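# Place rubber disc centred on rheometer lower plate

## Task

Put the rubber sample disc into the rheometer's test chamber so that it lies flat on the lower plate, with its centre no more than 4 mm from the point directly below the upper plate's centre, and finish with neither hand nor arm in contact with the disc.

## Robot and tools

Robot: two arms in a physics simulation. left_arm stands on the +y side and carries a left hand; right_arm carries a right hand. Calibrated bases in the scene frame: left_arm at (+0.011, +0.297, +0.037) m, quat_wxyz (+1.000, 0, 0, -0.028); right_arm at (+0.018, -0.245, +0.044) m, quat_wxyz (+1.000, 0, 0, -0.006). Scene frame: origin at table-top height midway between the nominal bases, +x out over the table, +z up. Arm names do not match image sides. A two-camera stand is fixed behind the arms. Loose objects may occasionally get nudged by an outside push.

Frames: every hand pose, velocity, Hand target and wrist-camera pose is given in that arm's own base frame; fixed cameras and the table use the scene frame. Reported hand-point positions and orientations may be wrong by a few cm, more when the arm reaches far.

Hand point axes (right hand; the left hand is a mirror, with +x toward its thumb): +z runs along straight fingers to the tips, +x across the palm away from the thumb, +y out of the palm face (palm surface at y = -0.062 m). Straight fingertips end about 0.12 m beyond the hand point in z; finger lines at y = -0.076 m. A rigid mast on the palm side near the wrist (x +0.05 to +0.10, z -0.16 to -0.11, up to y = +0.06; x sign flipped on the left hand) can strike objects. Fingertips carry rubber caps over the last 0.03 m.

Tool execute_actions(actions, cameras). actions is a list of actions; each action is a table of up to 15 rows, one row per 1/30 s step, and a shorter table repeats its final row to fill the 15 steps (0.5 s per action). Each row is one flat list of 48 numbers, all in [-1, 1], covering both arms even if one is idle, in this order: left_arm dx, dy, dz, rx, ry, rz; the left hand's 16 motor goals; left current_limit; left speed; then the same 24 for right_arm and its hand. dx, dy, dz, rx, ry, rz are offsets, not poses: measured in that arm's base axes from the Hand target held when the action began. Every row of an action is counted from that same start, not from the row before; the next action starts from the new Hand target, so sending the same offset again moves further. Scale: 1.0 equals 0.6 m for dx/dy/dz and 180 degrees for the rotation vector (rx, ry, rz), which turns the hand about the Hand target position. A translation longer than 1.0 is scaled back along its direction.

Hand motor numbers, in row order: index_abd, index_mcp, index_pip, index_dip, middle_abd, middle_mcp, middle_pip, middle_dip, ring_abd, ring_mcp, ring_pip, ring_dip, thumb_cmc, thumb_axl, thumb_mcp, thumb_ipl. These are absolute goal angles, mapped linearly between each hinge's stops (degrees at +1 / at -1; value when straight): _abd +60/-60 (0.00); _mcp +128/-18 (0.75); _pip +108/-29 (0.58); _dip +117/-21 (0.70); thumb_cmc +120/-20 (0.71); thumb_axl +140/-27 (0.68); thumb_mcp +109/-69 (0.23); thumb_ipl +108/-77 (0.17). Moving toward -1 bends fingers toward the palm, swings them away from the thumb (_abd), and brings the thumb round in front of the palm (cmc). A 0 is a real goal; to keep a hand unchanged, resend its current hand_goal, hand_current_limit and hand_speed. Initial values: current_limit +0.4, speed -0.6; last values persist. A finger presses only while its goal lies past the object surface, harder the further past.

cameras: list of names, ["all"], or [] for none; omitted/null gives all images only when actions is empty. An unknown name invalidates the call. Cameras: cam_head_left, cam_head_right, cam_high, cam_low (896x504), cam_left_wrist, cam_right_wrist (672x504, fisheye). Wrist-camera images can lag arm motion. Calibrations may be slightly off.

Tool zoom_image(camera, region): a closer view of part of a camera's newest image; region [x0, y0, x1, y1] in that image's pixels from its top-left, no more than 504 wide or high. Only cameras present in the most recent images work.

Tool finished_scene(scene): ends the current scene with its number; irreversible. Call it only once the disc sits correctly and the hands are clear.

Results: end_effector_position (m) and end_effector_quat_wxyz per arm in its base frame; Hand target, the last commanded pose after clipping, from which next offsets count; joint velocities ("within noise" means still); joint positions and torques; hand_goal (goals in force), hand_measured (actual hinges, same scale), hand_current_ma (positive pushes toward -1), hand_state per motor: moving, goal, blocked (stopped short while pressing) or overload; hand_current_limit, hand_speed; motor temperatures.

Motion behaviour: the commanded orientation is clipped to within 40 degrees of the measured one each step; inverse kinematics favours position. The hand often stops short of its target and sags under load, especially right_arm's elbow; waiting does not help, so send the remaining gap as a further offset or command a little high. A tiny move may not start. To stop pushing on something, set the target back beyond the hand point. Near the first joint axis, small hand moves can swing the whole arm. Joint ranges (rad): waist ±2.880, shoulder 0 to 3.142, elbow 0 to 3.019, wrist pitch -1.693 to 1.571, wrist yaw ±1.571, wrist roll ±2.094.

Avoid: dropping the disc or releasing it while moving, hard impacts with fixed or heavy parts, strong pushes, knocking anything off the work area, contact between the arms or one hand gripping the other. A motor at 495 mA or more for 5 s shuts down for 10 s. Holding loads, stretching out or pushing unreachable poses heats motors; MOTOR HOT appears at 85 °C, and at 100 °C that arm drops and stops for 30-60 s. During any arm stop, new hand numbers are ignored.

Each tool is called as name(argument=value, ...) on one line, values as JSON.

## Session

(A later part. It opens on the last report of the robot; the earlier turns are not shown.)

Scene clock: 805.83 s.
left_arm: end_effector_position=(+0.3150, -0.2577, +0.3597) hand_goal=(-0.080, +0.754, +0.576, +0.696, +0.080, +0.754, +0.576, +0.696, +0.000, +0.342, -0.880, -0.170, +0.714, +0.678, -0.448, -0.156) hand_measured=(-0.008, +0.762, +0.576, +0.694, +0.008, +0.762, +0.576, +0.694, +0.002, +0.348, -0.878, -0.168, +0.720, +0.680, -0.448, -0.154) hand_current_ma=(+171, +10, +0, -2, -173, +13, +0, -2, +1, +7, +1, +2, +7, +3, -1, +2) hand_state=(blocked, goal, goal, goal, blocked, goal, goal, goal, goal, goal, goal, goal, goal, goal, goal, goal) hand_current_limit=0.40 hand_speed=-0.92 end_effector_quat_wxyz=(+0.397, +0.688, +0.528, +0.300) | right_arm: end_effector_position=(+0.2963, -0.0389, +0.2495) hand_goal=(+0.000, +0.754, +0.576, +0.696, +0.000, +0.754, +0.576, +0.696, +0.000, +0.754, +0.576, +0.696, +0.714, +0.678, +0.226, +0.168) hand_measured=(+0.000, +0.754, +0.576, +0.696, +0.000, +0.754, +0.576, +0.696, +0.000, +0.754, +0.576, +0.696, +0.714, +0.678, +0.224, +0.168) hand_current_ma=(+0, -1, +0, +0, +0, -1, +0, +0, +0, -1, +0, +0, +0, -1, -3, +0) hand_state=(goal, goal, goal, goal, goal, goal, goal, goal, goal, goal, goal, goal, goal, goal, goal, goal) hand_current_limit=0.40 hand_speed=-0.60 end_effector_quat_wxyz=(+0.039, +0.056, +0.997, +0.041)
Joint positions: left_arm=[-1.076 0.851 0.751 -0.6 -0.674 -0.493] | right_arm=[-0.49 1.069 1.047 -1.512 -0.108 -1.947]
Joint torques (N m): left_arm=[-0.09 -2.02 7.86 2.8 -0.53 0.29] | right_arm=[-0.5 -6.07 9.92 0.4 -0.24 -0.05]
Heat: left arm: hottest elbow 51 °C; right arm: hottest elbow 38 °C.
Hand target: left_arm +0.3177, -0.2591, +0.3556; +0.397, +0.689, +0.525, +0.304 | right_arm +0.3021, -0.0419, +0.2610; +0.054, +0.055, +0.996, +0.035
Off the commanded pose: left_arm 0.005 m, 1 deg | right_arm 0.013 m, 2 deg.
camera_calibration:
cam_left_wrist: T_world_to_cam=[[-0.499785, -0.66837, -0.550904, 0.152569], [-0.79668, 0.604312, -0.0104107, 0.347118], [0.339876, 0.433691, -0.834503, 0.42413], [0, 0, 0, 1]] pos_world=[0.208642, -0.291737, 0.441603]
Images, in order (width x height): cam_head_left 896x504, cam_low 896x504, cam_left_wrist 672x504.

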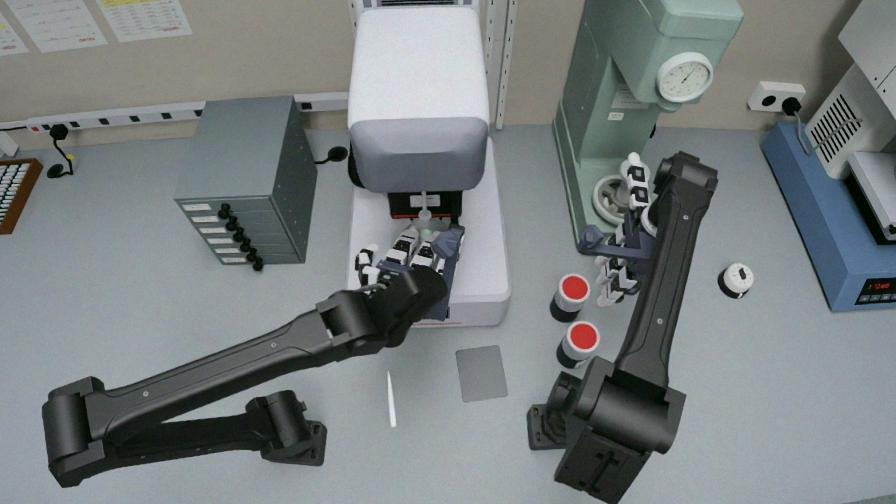

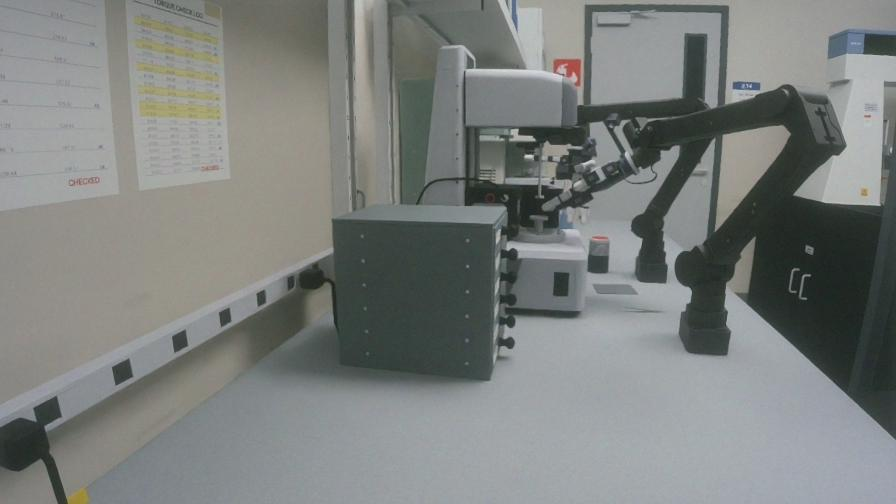

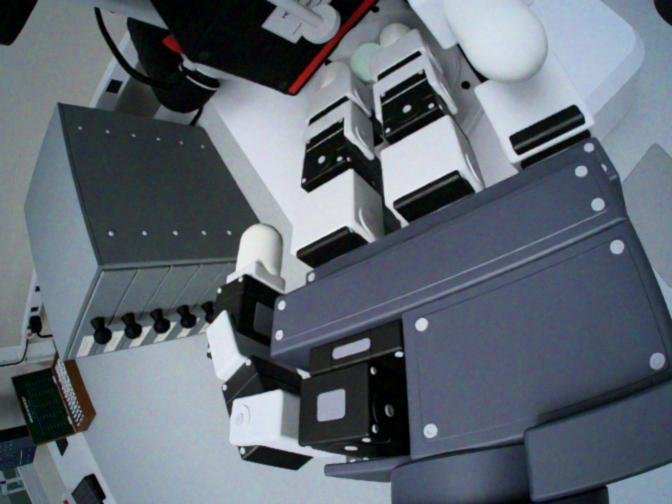

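execute_actions(actions=[[[0.012,0.0015,-0.011,0,0,0, -0.08,0.754,0.576,0.696, 0.08,0.754,0.576,0.696, 0,0.342,-0.88,-0.17, 0.714,0.678,-0.449,-0.157, 0.4,-0.92, 0,0,0,0,0,0, 0,0.754,0.576,0.696,0,0.754,0.576,0.696,0,0.754,0.576,0.696,0.714,0.678,0.226,0.168,0.4,-0.6]]], cameras=["cam_head_left","cam_low","cam_left_wrist"])

zoom_image(camera="cam_head_left", region=[390, 210, 460, 280])

zoom_image(camera="cam_low", region=[520, 180, 580, 240])

zoom_image(camera="cam_left_wrist", region=[290, 0, 430, 105])

Scene clock: 815.77 s.
left_arm: end_effector_position=(+0.3214, -0.2576, +0.3526) hand_goal=(-0.080, +0.754, +0.576, +0.696, +0.080, +0.754, +0.576, +0.696, +0.000, +0.342, -0.880, -0.170, +0.714, +0.678, -0.448, -0.156) hand_measured=(-0.008, +0.762, +0.576, +0.694, +0.008, +0.762, +0.576, +0.694, +0.002, +0.348, -0.878, -0.168, +0.720, +0.680, -0.448, -0.154) hand_current_ma=(+171, +10, +0, -2, -173, +13, +0, -2, +1, +7, +1, +2, +7, +3, -1, +2) hand_state=(blocked, goal, goal, goal, blocked, goal, goal, goal, goal, goal, goal, goal, goal, goal, goal, goal) hand_current_limit=0.40 hand_speed=-0.92 end_effector_quat_wxyz=(+0.398, +0.688, +0.527, +0.300) | right_arm: end_effector_position=(+0.2963, -0.0389, +0.2495) hand_goal=(+0.000, +0.754, +0.576, +0.696, +0.000, +0.754, +0.576, +0.696, +0.000, +0.754, +0.576, +0.696, +0.714, +0.678, +0.226, +0.168) hand_measured=(+0.000, +0.754, +0.576, +0.696, +0.000, +0.754, +0.576, +0.696, +0.000, +0.754, +0.576, +0.696, +0.714, +0.678, +0.224, +0.168) hand_current_ma=(+0, -1, +0, +0, +0, -1, +0, +0, +0, -1, +0, +0, +0, -1, -3, +0) hand_state=(goal, goal, goal, goal, goal, goal, goal, goal, goal, goal, goal, goal, goal, goal, goal, goal) hand_current_limit=0.40 hand_speed=-0.60 end_effector_quat_wxyz=(+0.039, +0.056, +0.997, +0.041)
Joint positions: left_arm=[-1.053 0.861 0.735 -0.563 -0.654 -0.473] | right_arm=[-0.49 1.069 1.047 -1.512 -0.108 -1.947]
Joint torques (N m): left_arm=[0.21 -2.08 7.92 2.8 -0.51 0.28] | right_arm=[-0.5 -6.07 9.92 0.42 -0.24 -0.04]
Heat: left arm: hottest elbow 49 °C; right arm: hottest elbow 38 °C.
Hand target: left_arm +0.3249, -0.2582, +0.3490; +0.397, +0.689, +0.525, +0.304 | right_arm +0.3021, -0.0419, +0.2610; +0.054, +0.055, +0.996, +0.035
Off the commanded pose: left_arm 0.005 m, 1 deg | right_arm 0.013 m, 2 deg.
camera_calibration:
cam_left_wrist: T_world_to_cam=[[-0.501914, -0.666513, -0.55122, 0.153191], [-0.794902, 0.606659, -0.00974817, 0.351977], [0.3409, 0.433273, -0.834303, 0.415472], [0, 0, 0, 1]] pos_world=[0.215041, -0.291439, 0.434503]
Images, in order (width x height): cam_head_left 896x504, cam_low 896x504, cam_left_wrist 672x504.

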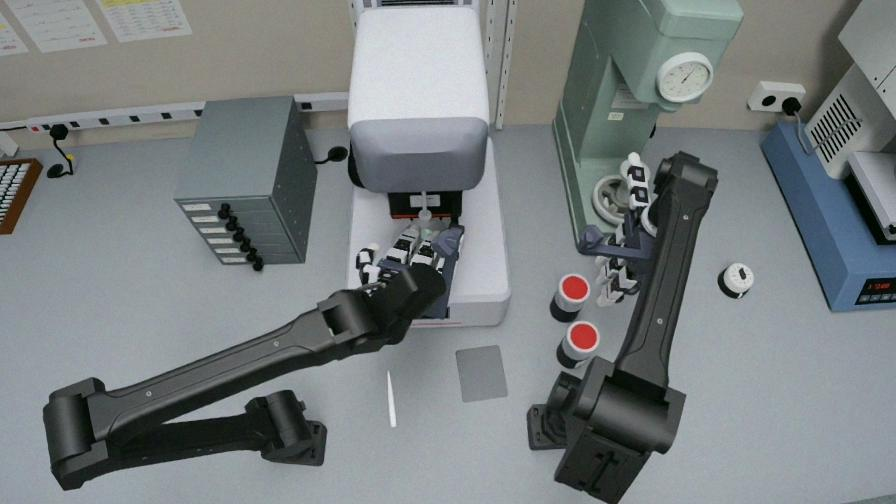

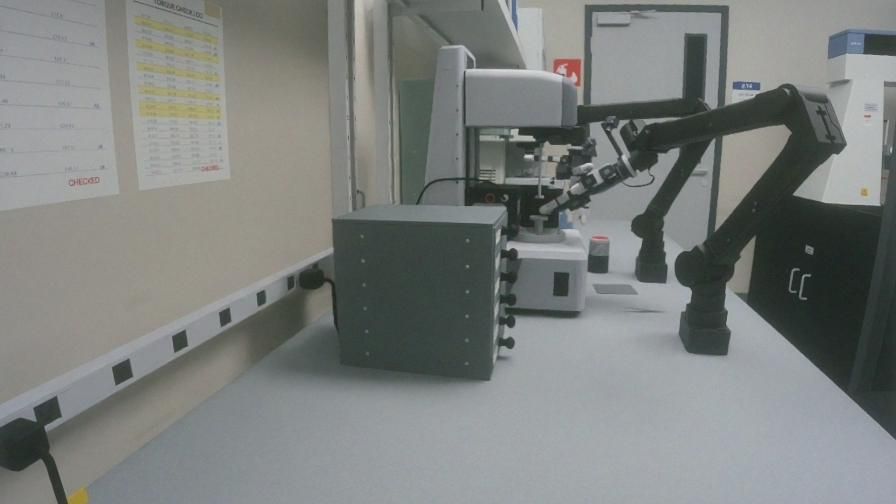

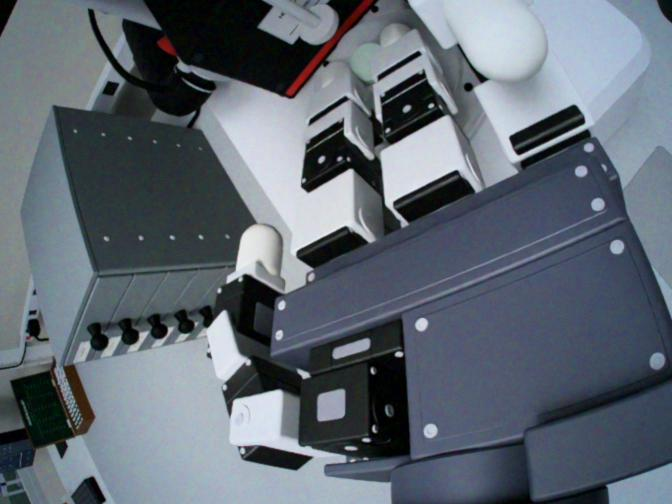

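Scaled by 7.200 from the camera's 896x504 image, which has a finer 1280x720 frame.

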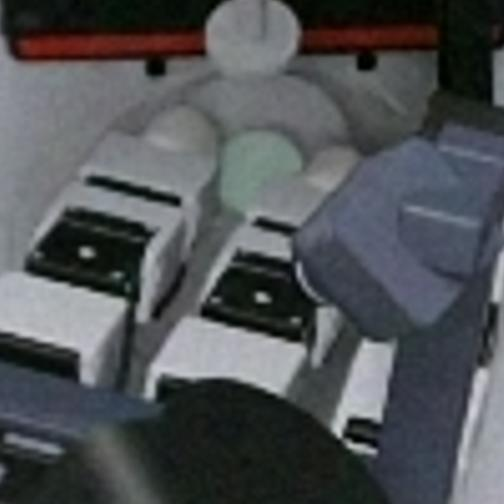

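Scaled by 8.400 from the camera's 896x504 image, which has a finer 1280x720 frame.

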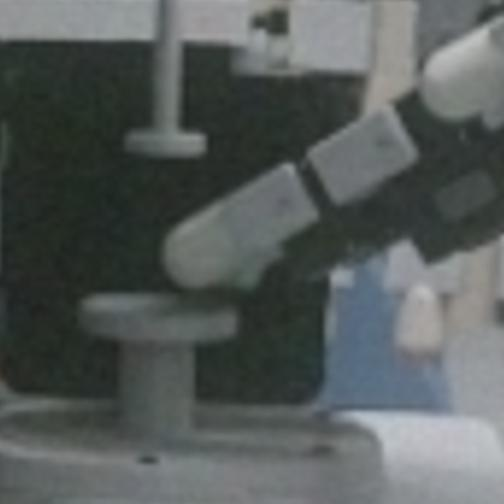

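Scaled by 3.600 from the camera's 672x504 image, which has a finer 960x720 frame.

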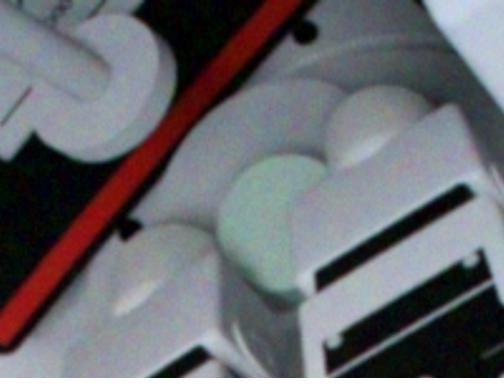

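execute_actions(actions=[[[0.028,0.004,-0.001,0,0,0, -0.08,0.754,0.576,0.696, 0.08,0.754,0.576,0.696, 0,0.342,-0.88,-0.17, 0.714,0.678,-0.449,-0.157, 0.4,-0.92, 0,0,0,0,0,0, 0,0.754,0.576,0.696,0,0.754,0.576,0.696,0,0.754,0.576,0.696,0.714,0.678,0.226,0.168,0.4,-0.6]]], cameras=["cam_head_left","cam_head_right","cam_low","cam_left_wrist"])

zoom_image(camera="cam_head_left", region=[400, 200, 450, 250])

zoom_image(camera="cam_low", region=[520, 180, 580, 240])

zoom_image(camera="cam_left_wrist", region=[290, 0, 430, 105])

Scene clock: 822.03 s.
left_arm: end_effector_position=(+0.3385, -0.2543, +0.3498) hand_goal=(-0.080, +0.754, +0.576, +0.696, +0.080, +0.754, +0.576, +0.696, +0.000, +0.342, -0.880, -0.170, +0.714, +0.678, -0.448, -0.156) hand_measured=(-0.008, +0.762, +0.576, +0.694, +0.008, +0.762, +0.576, +0.694, +0.002, +0.348, -0.878, -0.168, +0.720, +0.680, -0.448, -0.154) hand_current_ma=(+171, +10, +0, -2, -173, +13, +0, -2, +1, +7, +1, +2, +7, +3, -1, +2) hand_state=(blocked, goal, goal, goal, blocked, goal, goal, goal, goal, goal, goal, goal, goal, goal, goal, goal) hand_current_limit=0.40 hand_speed=-0.92 end_effector_quat_wxyz=(+0.395, +0.689, +0.528, +0.300) | right_arm: end_effector_position=(+0.2963, -0.0389, +0.2495) hand_goal=(+0.000, +0.754, +0.576, +0.696, +0.000, +0.754, +0.576, +0.696, +0.000, +0.754, +0.576, +0.696, +0.714, +0.678, +0.226, +0.168) hand_measured=(+0.000, +0.754, +0.576, +0.696, +0.000, +0.754, +0.576, +0.696, +0.000, +0.754, +0.576, +0.696, +0.714, +0.678, +0.224, +0.168) hand_current_ma=(+0, -1, +0, +0, +0, -1, +0, +0, +0, -1, +0, +0, +0, -1, -3, +0) hand_state=(goal, goal, goal, goal, goal, goal, goal, goal, goal, goal, goal, goal, goal, goal, goal, goal) hand_current_limit=0.40 hand_speed=-0.60 end_effector_quat_wxyz=(+0.039, +0.056, +0.997, +0.041)
Joint positions: left_arm=[-0.993 0.88 0.735 -0.522 -0.609 -0.428] | right_arm=[-0.49 1.069 1.047 -1.512 -0.108 -1.947]
Joint torques (N m): left_arm=[0.03 -2.26 8.24 2.93 -0.46 0.28] | right_arm=[-0.44 -6.07 9.92 0.4 -0.24 -0.05]
Motor temperatures (°C): left_arm=[27 26 48 26 24 23] | right_arm=[25 30 38 25 22 25]
Heat: left arm: hottest elbow 48 °C; right arm: hottest elbow 38 °C.
Hand target: left_arm +0.3417, -0.2558, +0.3484; +0.397, +0.689, +0.525, +0.304 | right_arm +0.3021, -0.0419, +0.2610; +0.054, +0.055, +0.996, +0.035
Off the commanded pose: left_arm 0.004 m, 1 deg | right_arm 0.013 m, 2 deg.
camera_calibration:
cam_left_wrist: T_world_to_cam=[[-0.501698, -0.666101, -0.551913, 0.162621], [-0.796449, 0.604678, -0.00579794, 0.362078], [0.337592, 0.436661, -0.833882, 0.407669], [0, 0, 0, 1]] pos_world=[0.232338, -0.288632, 0.431799]
Images, in order (width x height): cam_head_left 896x504, cam_head_right 896x504, cam_low 896x504, cam_left_wrist 672x504.

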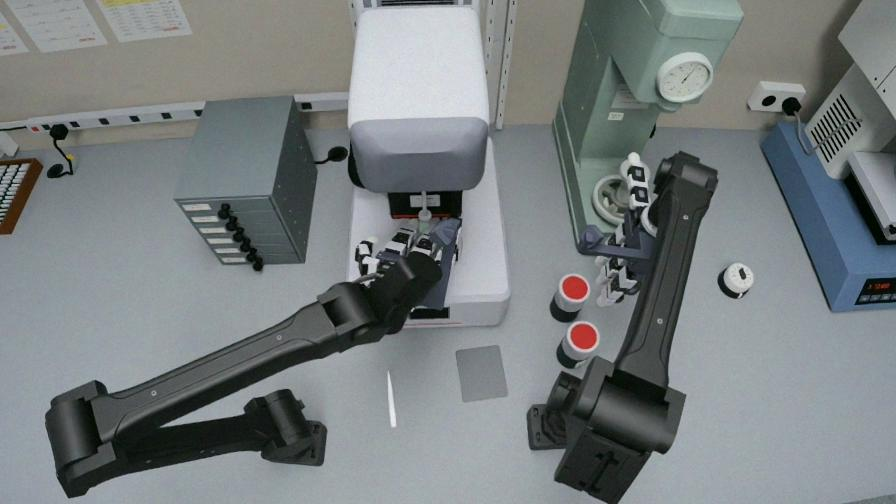

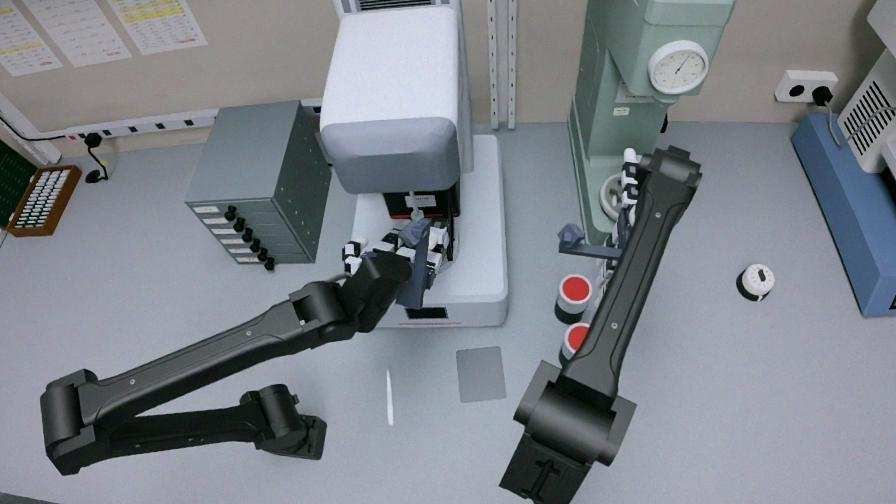

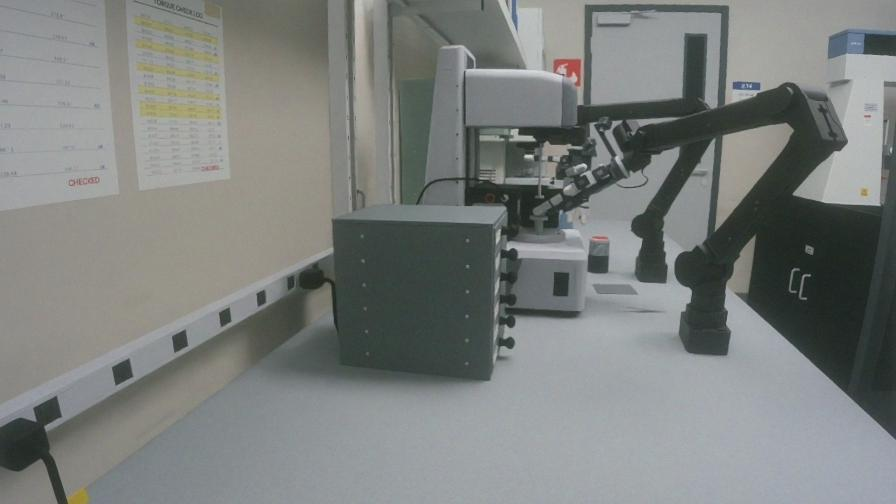

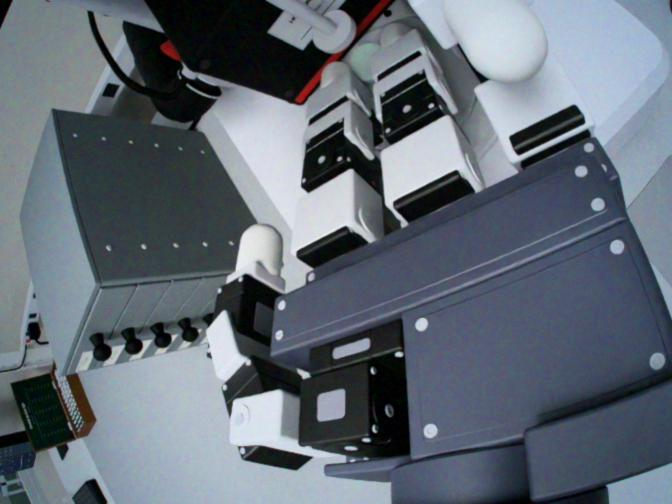

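Scaled by 10.080 from the camera's 896x504 image, which has a finer 1280x720 frame.

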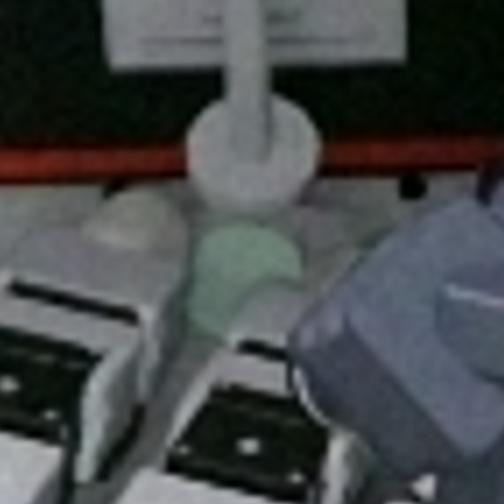

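Scaled by 8.400 from the camera's 896x504 image, which has a finer 1280x720 frame.

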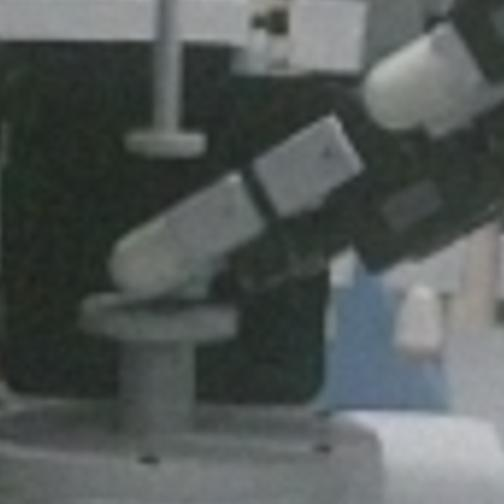

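Scaled by 3.600 from the camera's 672x504 image, which has a finer 960x720 frame.

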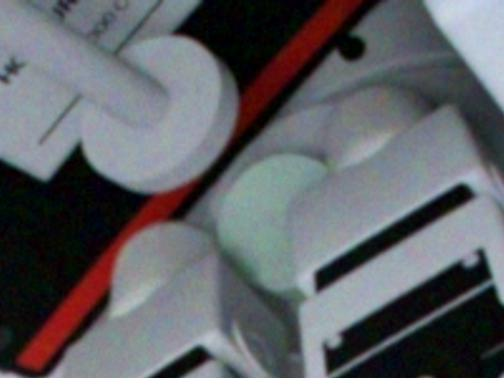

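execute_actions(actions=[[[-0.001,-0.0075,-0.003,0,0,0, -0.08,0.754,0.576,0.696, 0.08,0.754,0.576,0.696, 0,0.342,-0.88,-0.17, 0.714,0.678,-0.449,-0.157, 0.4,-0.92, 0,0,0,0,0,0, 0,0.754,0.576,0.696,0,0.754,0.576,0.696,0,0.754,0.576,0.696,0.714,0.678,0.226,0.168,0.4,-0.6]]], cameras=["cam_head_left","cam_low"])

zoom_image(camera="cam_head_left", region=[400, 200, 450, 250])

zoom_image(camera="cam_low", region=[520, 180, 580, 240])

Scene clock: 826.90 s.
left_arm: end_effector_position=(+0.3403, -0.2563, +0.3464) hand_goal=(-0.080, +0.754, +0.576, +0.696, +0.080, +0.754, +0.576, +0.696, +0.000, +0.342, -0.880, -0.170, +0.714, +0.678, -0.448, -0.156) hand_measured=(-0.008, +0.762, +0.576, +0.694, +0.008, +0.762, +0.576, +0.694, +0.002, +0.348, -0.878, -0.168, +0.720, +0.680, -0.448, -0.154) hand_current_ma=(+171, +10, +0, -2, -173, +13, +0, -2, +1, +7, +1, +2, +7, +3, -1, +2) hand_state=(blocked, goal, goal, goal, blocked, goal, goal, goal, goal, goal, goal, goal, goal, goal, goal, goal) hand_current_limit=0.40 hand_speed=-0.92 end_effector_quat_wxyz=(+0.392, +0.690, +0.528, +0.302) | right_arm: end_effector_position=(+0.2963, -0.0389, +0.2495) hand_goal=(+0.000, +0.754, +0.576, +0.696, +0.000, +0.754, +0.576, +0.696, +0.000, +0.754, +0.576, +0.696, +0.714, +0.678, +0.226, +0.168) hand_measured=(+0.000, +0.754, +0.576, +0.696, +0.000, +0.754, +0.576, +0.696, +0.000, +0.754, +0.576, +0.696, +0.714, +0.678, +0.224, +0.168) hand_current_ma=(+0, -1, +0, +0, +0, -1, +0, +0, +0, -1, +0, +0, +0, -1, -3, +0) hand_state=(goal, goal, goal, goal, goal, goal, goal, goal, goal, goal, goal, goal, goal, goal, goal, goal) hand_current_limit=0.40 hand_speed=-0.60 end_effector_quat_wxyz=(+0.039, +0.056, +0.997, +0.041)
Joint positions: left_arm=[-0.993 0.893 0.735 -0.516 -0.613 -0.427] | right_arm=[-0.49 1.069 1.047 -1.512 -0.108 -1.947]
Joint torques (N m): left_arm=[-0.73 -2.43 8.39 2.91 -0.65 0.19] | right_arm=[-0.5 -6.01 9.92 0.42 -0.24 -0.04]
Heat: left arm: hottest elbow 48 °C; right arm: hottest elbow 38 °C.
Hand target: left_arm +0.3411, -0.2604, +0.3466; +0.397, +0.689, +0.525, +0.304 | right_arm +0.3021, -0.0419, +0.2610; +0.054, +0.055, +0.996, +0.035
Off the commanded pose: left_arm 0.004 m, 1 deg | right_arm 0.013 m, 2 deg.
Images, in order (width x height): cam_head_left 896x504, cam_low 896x504.

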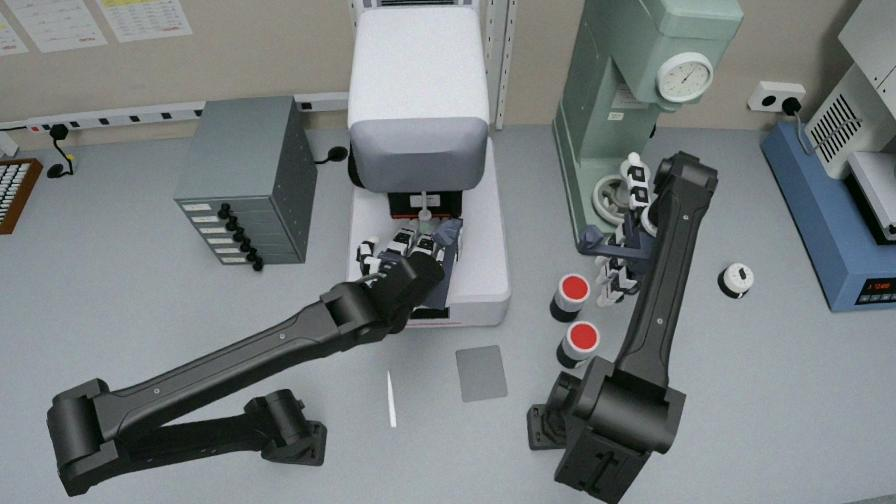

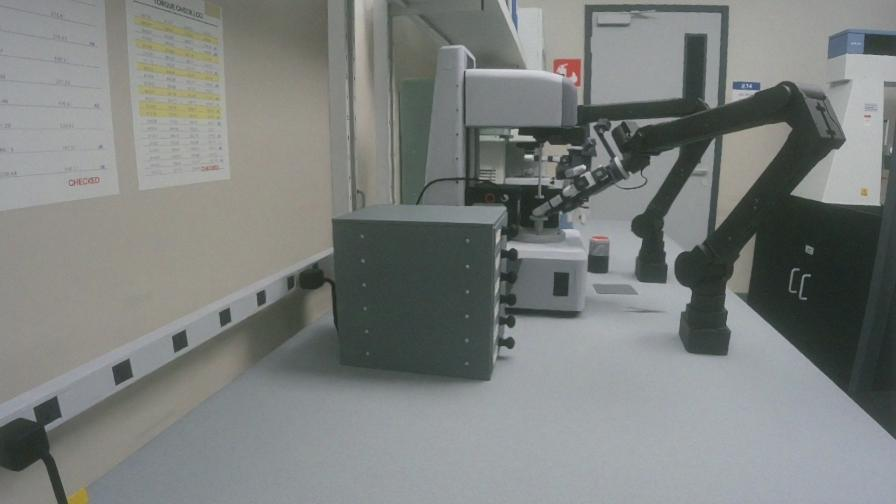

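Scaled by 10.080 from the camera's 896x504 image, which has a finer 1280x720 frame.

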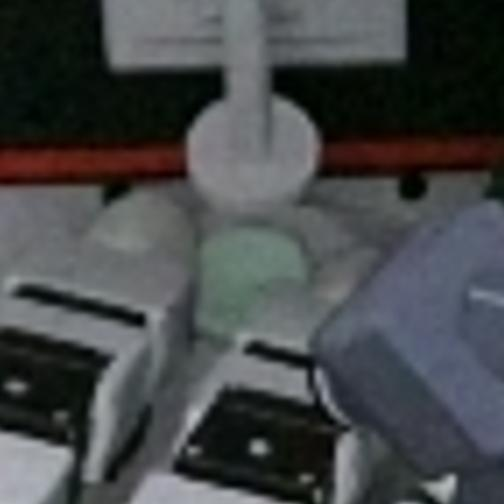

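Scaled by 8.400 from the camera's 896x504 image, which has a finer 1280x720 frame.

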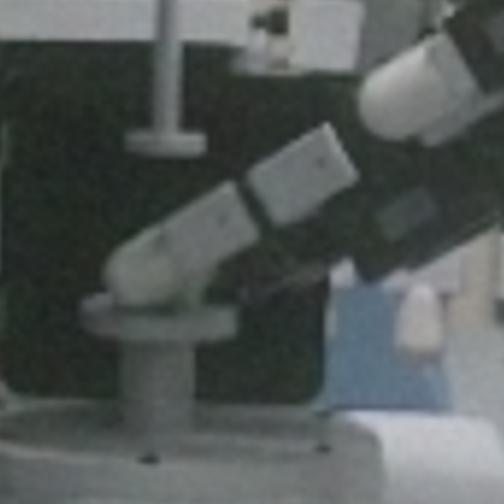

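execute_actions(actions=[[[-0.004,-0.0045,-0.001,0,0,0, -0.08,0.754,0.576,0.696, 0.08,0.754,0.576,0.696, 0,0.342,-0.88,-0.17, 0.714,0.678,-0.449,-0.157, 0.4,-0.92, 0,0,0,0,0,0, 0,0.754,0.576,0.696,0,0.754,0.576,0.696,0,0.754,0.576,0.696,0.714,0.678,0.226,0.168,0.4,-0.6]]], cameras=["cam_head_left","cam_low","cam_left_wrist"])

zoom_image(camera="cam_head_left", region=[400, 200, 450, 250])

zoom_image(camera="cam_low", region=[525, 195, 565, 225])

zoom_image(camera="cam_left_wrist", region=[290, 0, 430, 105])

Scene clock: 833.60 s.
left_arm: end_effector_position=(+0.3394, -0.2574, +0.3461) hand_goal=(-0.080, +0.754, +0.576, +0.696, +0.080, +0.754, +0.576, +0.696, +0.000, +0.342, -0.880, -0.170, +0.714, +0.678, -0.448, -0.156) hand_measured=(-0.008, +0.762, +0.576, +0.694, +0.008, +0.762, +0.576, +0.694, +0.002, +0.348, -0.878, -0.168, +0.720, +0.680, -0.448, -0.154) hand_current_ma=(+171, +10, +0, -2, -173, +13, +0, -2, +1, +7, +1, +2, +7, +3, -1, +2) hand_state=(blocked, goal, goal, goal, blocked, goal, goal, goal, goal, goal, goal, goal, goal, goal, goal, goal) hand_current_limit=0.40 hand_speed=-0.92 end_effector_quat_wxyz=(+0.391, +0.690, +0.527, +0.305) | right_arm: end_effector_position=(+0.2963, -0.0389, +0.2495) hand_goal=(+0.000, +0.754, +0.576, +0.696, +0.000, +0.754, +0.576, +0.696, +0.000, +0.754, +0.576, +0.696, +0.714, +0.678, +0.226, +0.168) hand_measured=(+0.000, +0.754, +0.576, +0.696, +0.000, +0.754, +0.576, +0.696, +0.000, +0.754, +0.576, +0.696, +0.714, +0.678, +0.224, +0.168) hand_current_ma=(+0, -1, +0, +0, +0, -1, +0, +0, +0, -1, +0, +0, +0, -1, -3, +0) hand_state=(goal, goal, goal, goal, goal, goal, goal, goal, goal, goal, goal, goal, goal, goal, goal, goal) hand_current_limit=0.40 hand_speed=-0.60 end_effector_quat_wxyz=(+0.039, +0.056, +0.997, +0.041)
Joint positions: left_arm=[-0.999 0.896 0.735 -0.516 -0.623 -0.427] | right_arm=[-0.49 1.069 1.047 -1.512 -0.108 -1.947]
Joint torques (N m): left_arm=[-1.2 -2.32 8.47 2.78 -0.66 0.1] | right_arm=[-0.44 -6.07 9.92 0.4 -0.24 -0.05]
Heat: left arm: hottest elbow 48 °C; right arm: hottest elbow 38 °C.
Hand target: left_arm +0.3388, -0.2630, +0.3459; +0.397, +0.689, +0.525, +0.304 | right_arm +0.3021, -0.0419, +0.2610; +0.054, +0.055, +0.996, +0.035
Off the commanded pose: left_arm 0.006 m, 1 deg | right_arm 0.013 m, 2 deg.
camera_calibration:
cam_left_wrist: T_world_to_cam=[[-0.497514, -0.660706, -0.562092, 0.162529], [-0.799172, 0.601102, 0.000797204, 0.362507], [0.337348, 0.449605, -0.827074, 0.406775], [0, 0, 0, 1]] pos_world=[0.233342, -0.293408, 0.4275]
Images, in order (width x height): cam_head_left 896x504, cam_low 896x504, cam_left_wrist 672x504.

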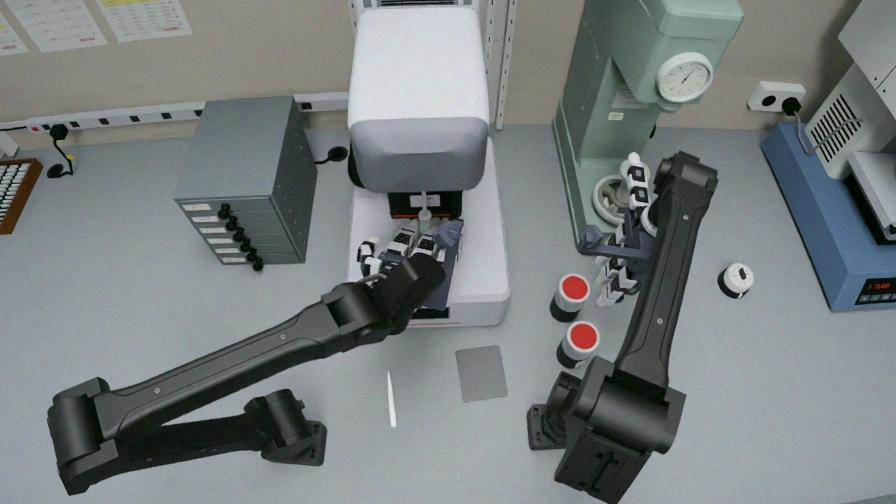

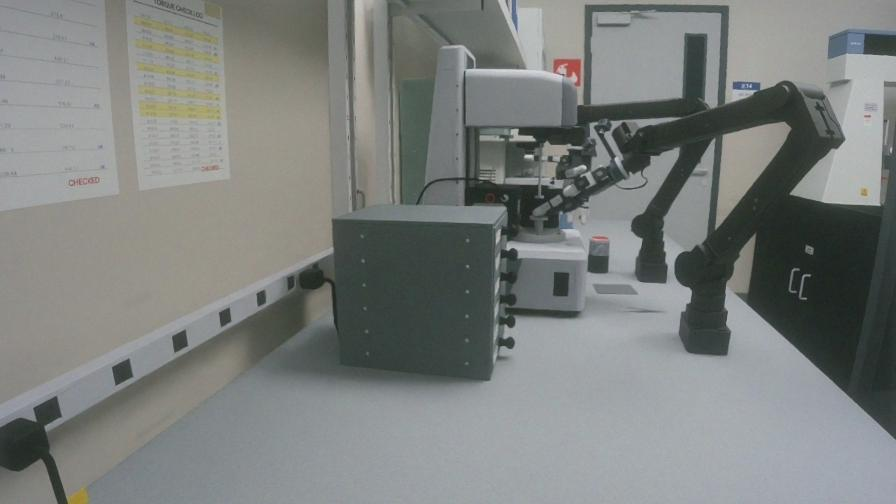

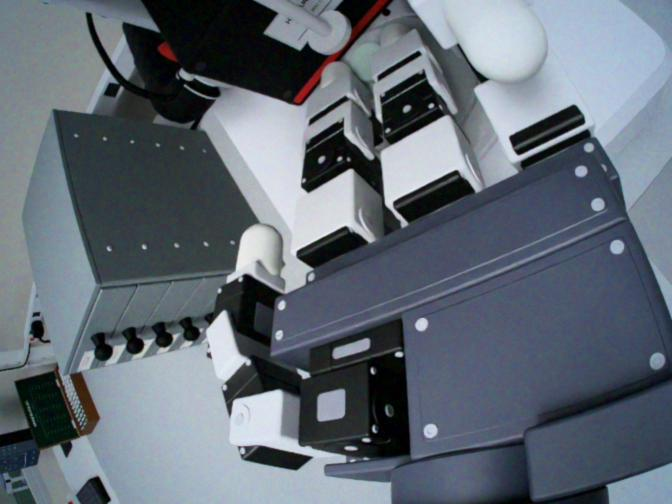

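Scaled by 10.080 from the camera's 896x504 image, which has a finer 1280x720 frame.

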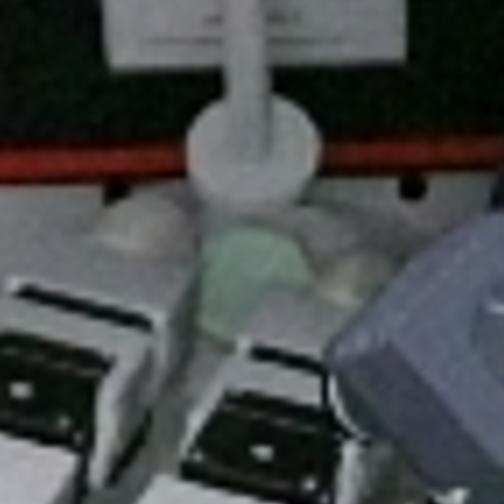

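Scaled by 12.600 from the camera's 896x504 image, which has a finer 1280x720 frame.

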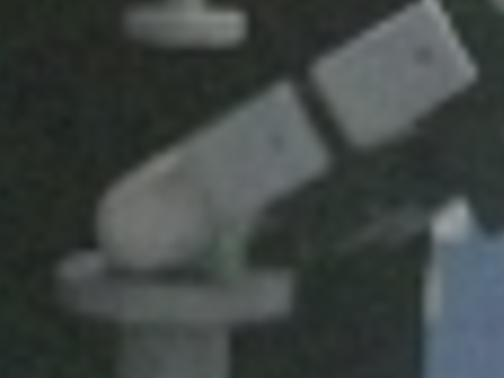

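Scaled by 3.600 from the camera's 672x504 image, which has a finer 960x720 frame.

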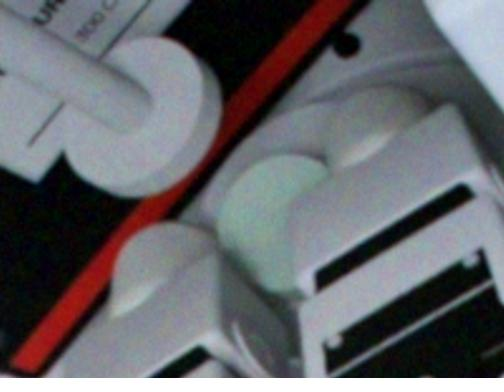

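execute_actions(actions=[[[-0.003,-0.003,-0.007,0,0,0, -0.08,0.754,0.576,0.696, 0.08,0.754,0.576,0.696, 0,0.342,-0.88,-0.17, 0.714,0.678,-0.449,-0.157, 0.4,-0.92, 0,0,0,0,0,0, 0,0.754,0.576,0.696,0,0.754,0.576,0.696,0,0.754,0.576,0.696,0.714,0.678,0.226,0.168,0.4,-0.6]]], cameras=["cam_head_left","cam_low"])

zoom_image(camera="cam_head_left", region=[400, 200, 450, 250])

zoom_image(camera="cam_low", region=[525, 195, 565, 225])

Scene clock: 837.40 s.
left_arm: end_effector_position=(+0.3380, -0.2606, +0.3461) hand_goal=(-0.080, +0.754, +0.576, +0.696, +0.080, +0.754, +0.576, +0.696, +0.000, +0.342, -0.880, -0.170, +0.714, +0.678, -0.448, -0.156) hand_measured=(-0.008, +0.762, +0.576, +0.694, +0.008, +0.762, +0.576, +0.694, +0.002, +0.348, -0.878, -0.168, +0.720, +0.680, -0.448, -0.154) hand_current_ma=(+171, +10, +0, -2, -173, +13, +0, -2, +1, +7, +1, +2, +7, +3, -1, +2) hand_state=(blocked, goal, goal, goal, blocked, goal, goal, goal, goal, goal, goal, goal, goal, goal, goal, goal) hand_current_limit=0.40 hand_speed=-0.92 end_effector_quat_wxyz=(+0.392, +0.691, +0.525, +0.306) | right_arm: end_effector_position=(+0.2963, -0.0389, +0.2495) hand_goal=(+0.000, +0.754, +0.576, +0.696, +0.000, +0.754, +0.576, +0.696, +0.000, +0.754, +0.576, +0.696, +0.714, +0.678, +0.226, +0.168) hand_measured=(+0.000, +0.754, +0.576, +0.696, +0.000, +0.754, +0.576, +0.696, +0.000, +0.754, +0.576, +0.696, +0.714, +0.678, +0.224, +0.168) hand_current_ma=(+0, -1, +0, +0, +0, -1, +0, +0, +0, -1, +0, +0, +0, -1, -3, +0) hand_state=(goal, goal, goal, goal, goal, goal, goal, goal, goal, goal, goal, goal, goal, goal, goal, goal) hand_current_limit=0.40 hand_speed=-0.60 end_effector_quat_wxyz=(+0.039, +0.056, +0.997, +0.041)
Joint positions: left_arm=[-1.008 0.901 0.735 -0.51 -0.63 -0.427] | right_arm=[-0.49 1.069 1.047 -1.512 -0.108 -1.947]
Joint torques (N m): left_arm=[-1.2 -2.43 7.87 2.91 -0.66 0.03] | right_arm=[-0.5 -6.12 9.91 0.43 -0.24 -0.04]
Heat: left arm: hottest elbow 47 °C; right arm: hottest elbow 38 °C.
Hand target: left_arm +0.3369, -0.2647, +0.3418; +0.397, +0.689, +0.525, +0.304 | right_arm +0.3021, -0.0419, +0.2610; +0.054, +0.055, +0.996, +0.035
Off the commanded pose: left_arm 0.006 m, 1 deg | right_arm 0.013 m, 2 deg.
Images, in order (width x height): cam_head_left 896x504, cam_low 896x504.

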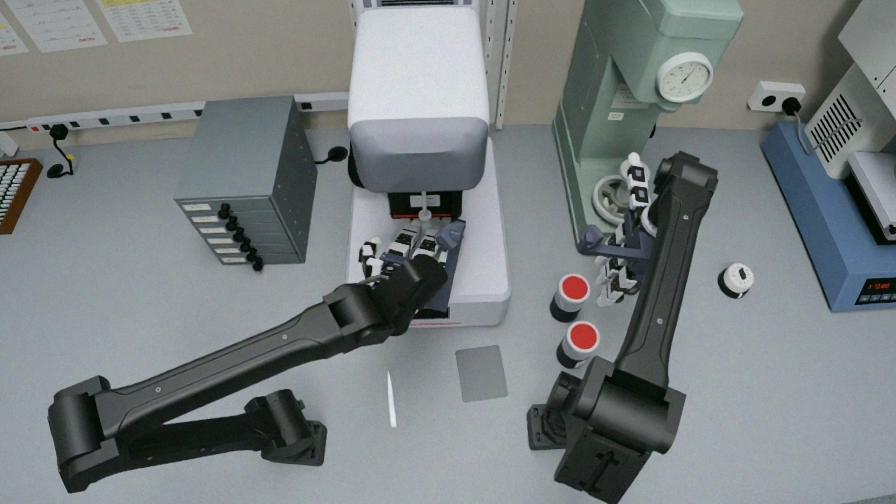

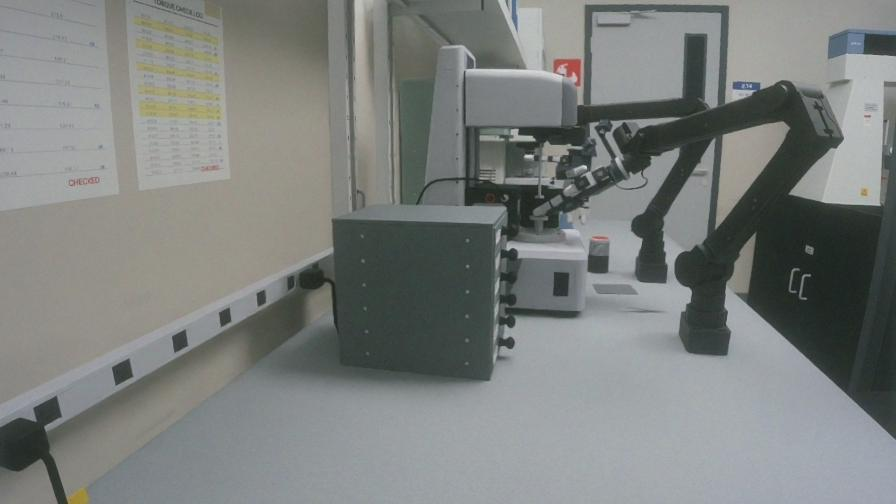

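Scaled by 10.080 from the camera's 896x504 image, which has a finer 1280x720 frame.

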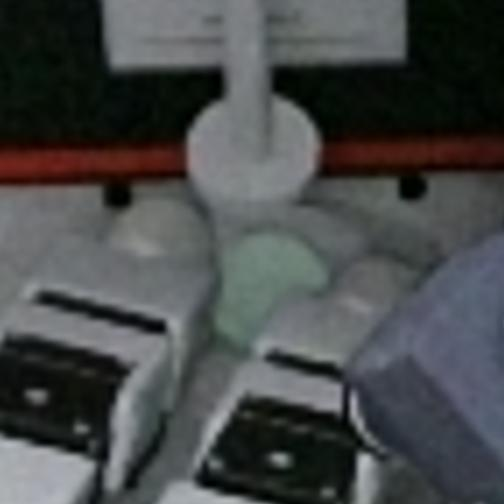

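Scaled by 12.600 from the camera's 896x504 image, which has a finer 1280x720 frame.

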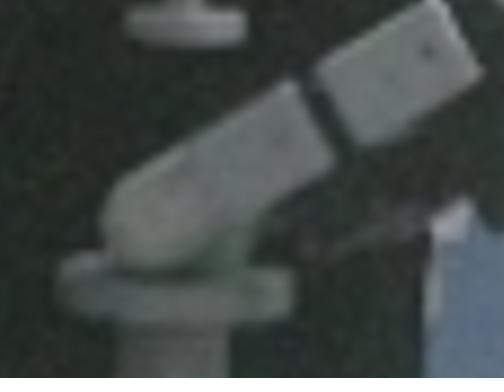

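execute_actions(actions=[[[-0.002,0.005,-0.006,0,0,0, -0.08,0.754,0.576,0.696, 0.08,0.754,0.576,0.696, 0,0.342,-0.88,-0.17, 0.714,0.678,-0.449,-0.157, 0.4,-0.92, 0,0,0,0,0,0, 0,0.754,0.576,0.696,0,0.754,0.576,0.696,0,0.754,0.576,0.696,0.714,0.678,0.226,0.168,0.4,-0.6]]], cameras=["cam_head_left","cam_low"])

zoom_image(camera="cam_head_left", region=[400, 200, 450, 250])

zoom_image(camera="cam_low", region=[525, 195, 565, 225])

Scene clock: 842.30 s.
left_arm: end_effector_position=(+0.3378, -0.2599, +0.3438) hand_goal=(-0.080, +0.754, +0.576, +0.696, +0.080, +0.754, +0.576, +0.696, +0.000, +0.342, -0.880, -0.170, +0.714, +0.678, -0.448, -0.156) hand_measured=(-0.008, +0.762, +0.576, +0.694, +0.008, +0.756, +0.576, +0.694, +0.002, +0.348, -0.878, -0.168, +0.720, +0.680, -0.448, -0.154) hand_current_ma=(+171, +10, +0, -2, -173, +1, +0, -2, +1, +7, +1, +2, +7, +3, -1, +2) hand_state=(blocked, goal, goal, goal, blocked, goal, goal, goal, goal, goal, goal, goal, goal, goal, goal, goal) hand_current_limit=0.40 hand_speed=-0.92 end_effector_quat_wxyz=(+0.393, +0.689, +0.525, +0.307) | right_arm: end_effector_position=(+0.2963, -0.0389, +0.2495) hand_goal=(+0.000, +0.754, +0.576, +0.696, +0.000, +0.754, +0.576, +0.696, +0.000, +0.754, +0.576, +0.696, +0.714, +0.678, +0.226, +0.168) hand_measured=(+0.000, +0.754, +0.576, +0.696, +0.000, +0.754, +0.576, +0.696, +0.000, +0.754, +0.576, +0.696, +0.714, +0.678, +0.224, +0.168) hand_current_ma=(+0, -1, +0, +0, +0, -1, +0, +0, +0, -1, +0, +0, +0, -1, -3, +0) hand_state=(goal, goal, goal, goal, goal, goal, goal, goal, goal, goal, goal, goal, goal, goal, goal, goal) hand_current_limit=0.40 hand_speed=-0.60 end_effector_quat_wxyz=(+0.039, +0.056, +0.997, +0.041)
Joint positions: left_arm=[-1.008 0.901 0.727 -0.499 -0.632 -0.427] | right_arm=[-0.49 1.069 1.047 -1.512 -0.108 -1.947]
Joint torques (N m): left_arm=[-1.03 -3.08 7.43 2.73 -0.47 0.06] | right_arm=[-0.5 -6.07 9.94 0.38 -0.25 -0.05]
Heat: left arm: hottest elbow 47 °C; right arm: hottest elbow 38 °C.
Hand target: left_arm +0.3357, -0.2618, +0.3382; +0.397, +0.689, +0.525, +0.304 | right_arm +0.3021, -0.0419, +0.2610; +0.054, +0.055, +0.996, +0.035
Off the commanded pose: left_arm 0.006 m, 1 deg | right_arm 0.013 m, 2 deg.
Images, in order (width x height): cam_head_left 896x504, cam_low 896x504.

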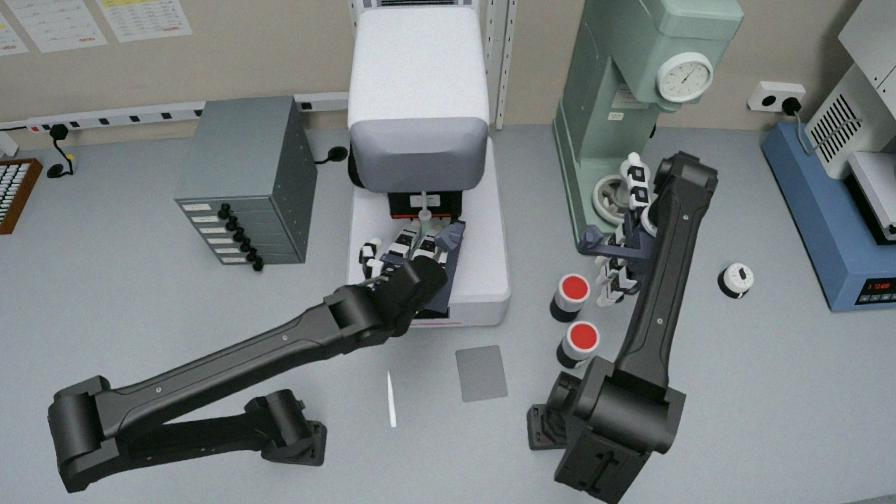

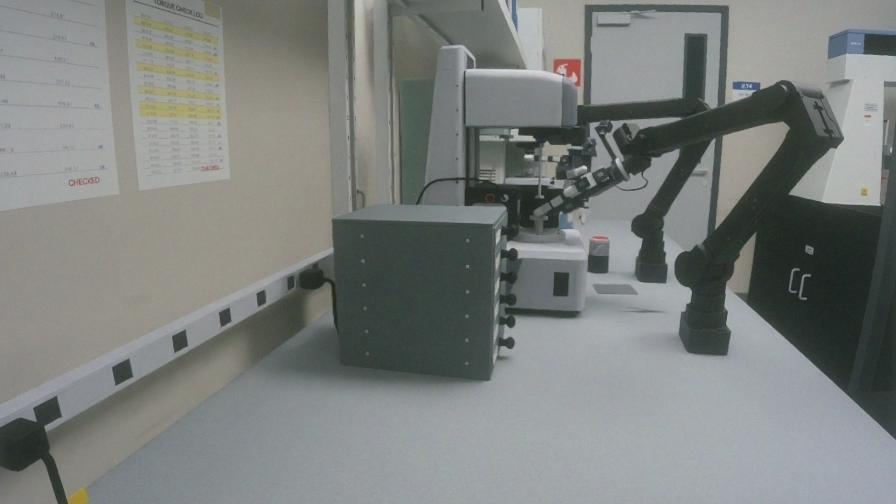

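Scaled by 10.080 from the camera's 896x504 image, which has a finer 1280x720 frame.

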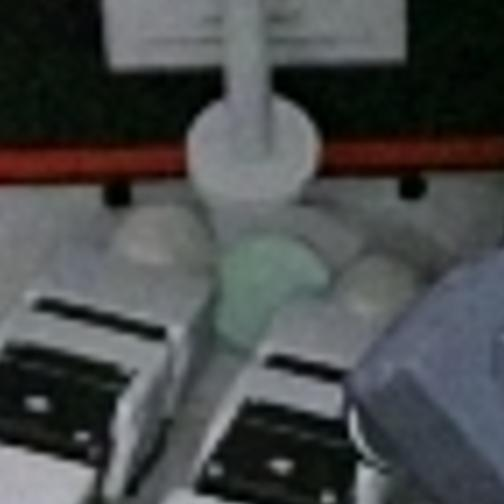

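Scaled by 12.600 from the camera's 896x504 image, which has a finer 1280x720 frame.

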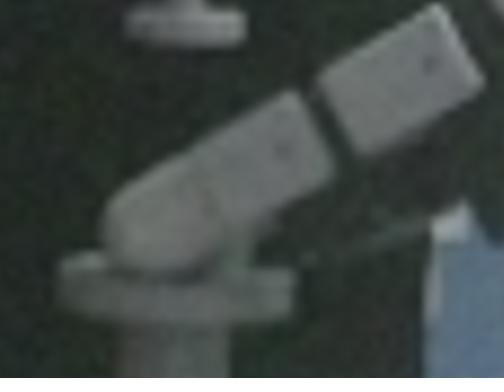

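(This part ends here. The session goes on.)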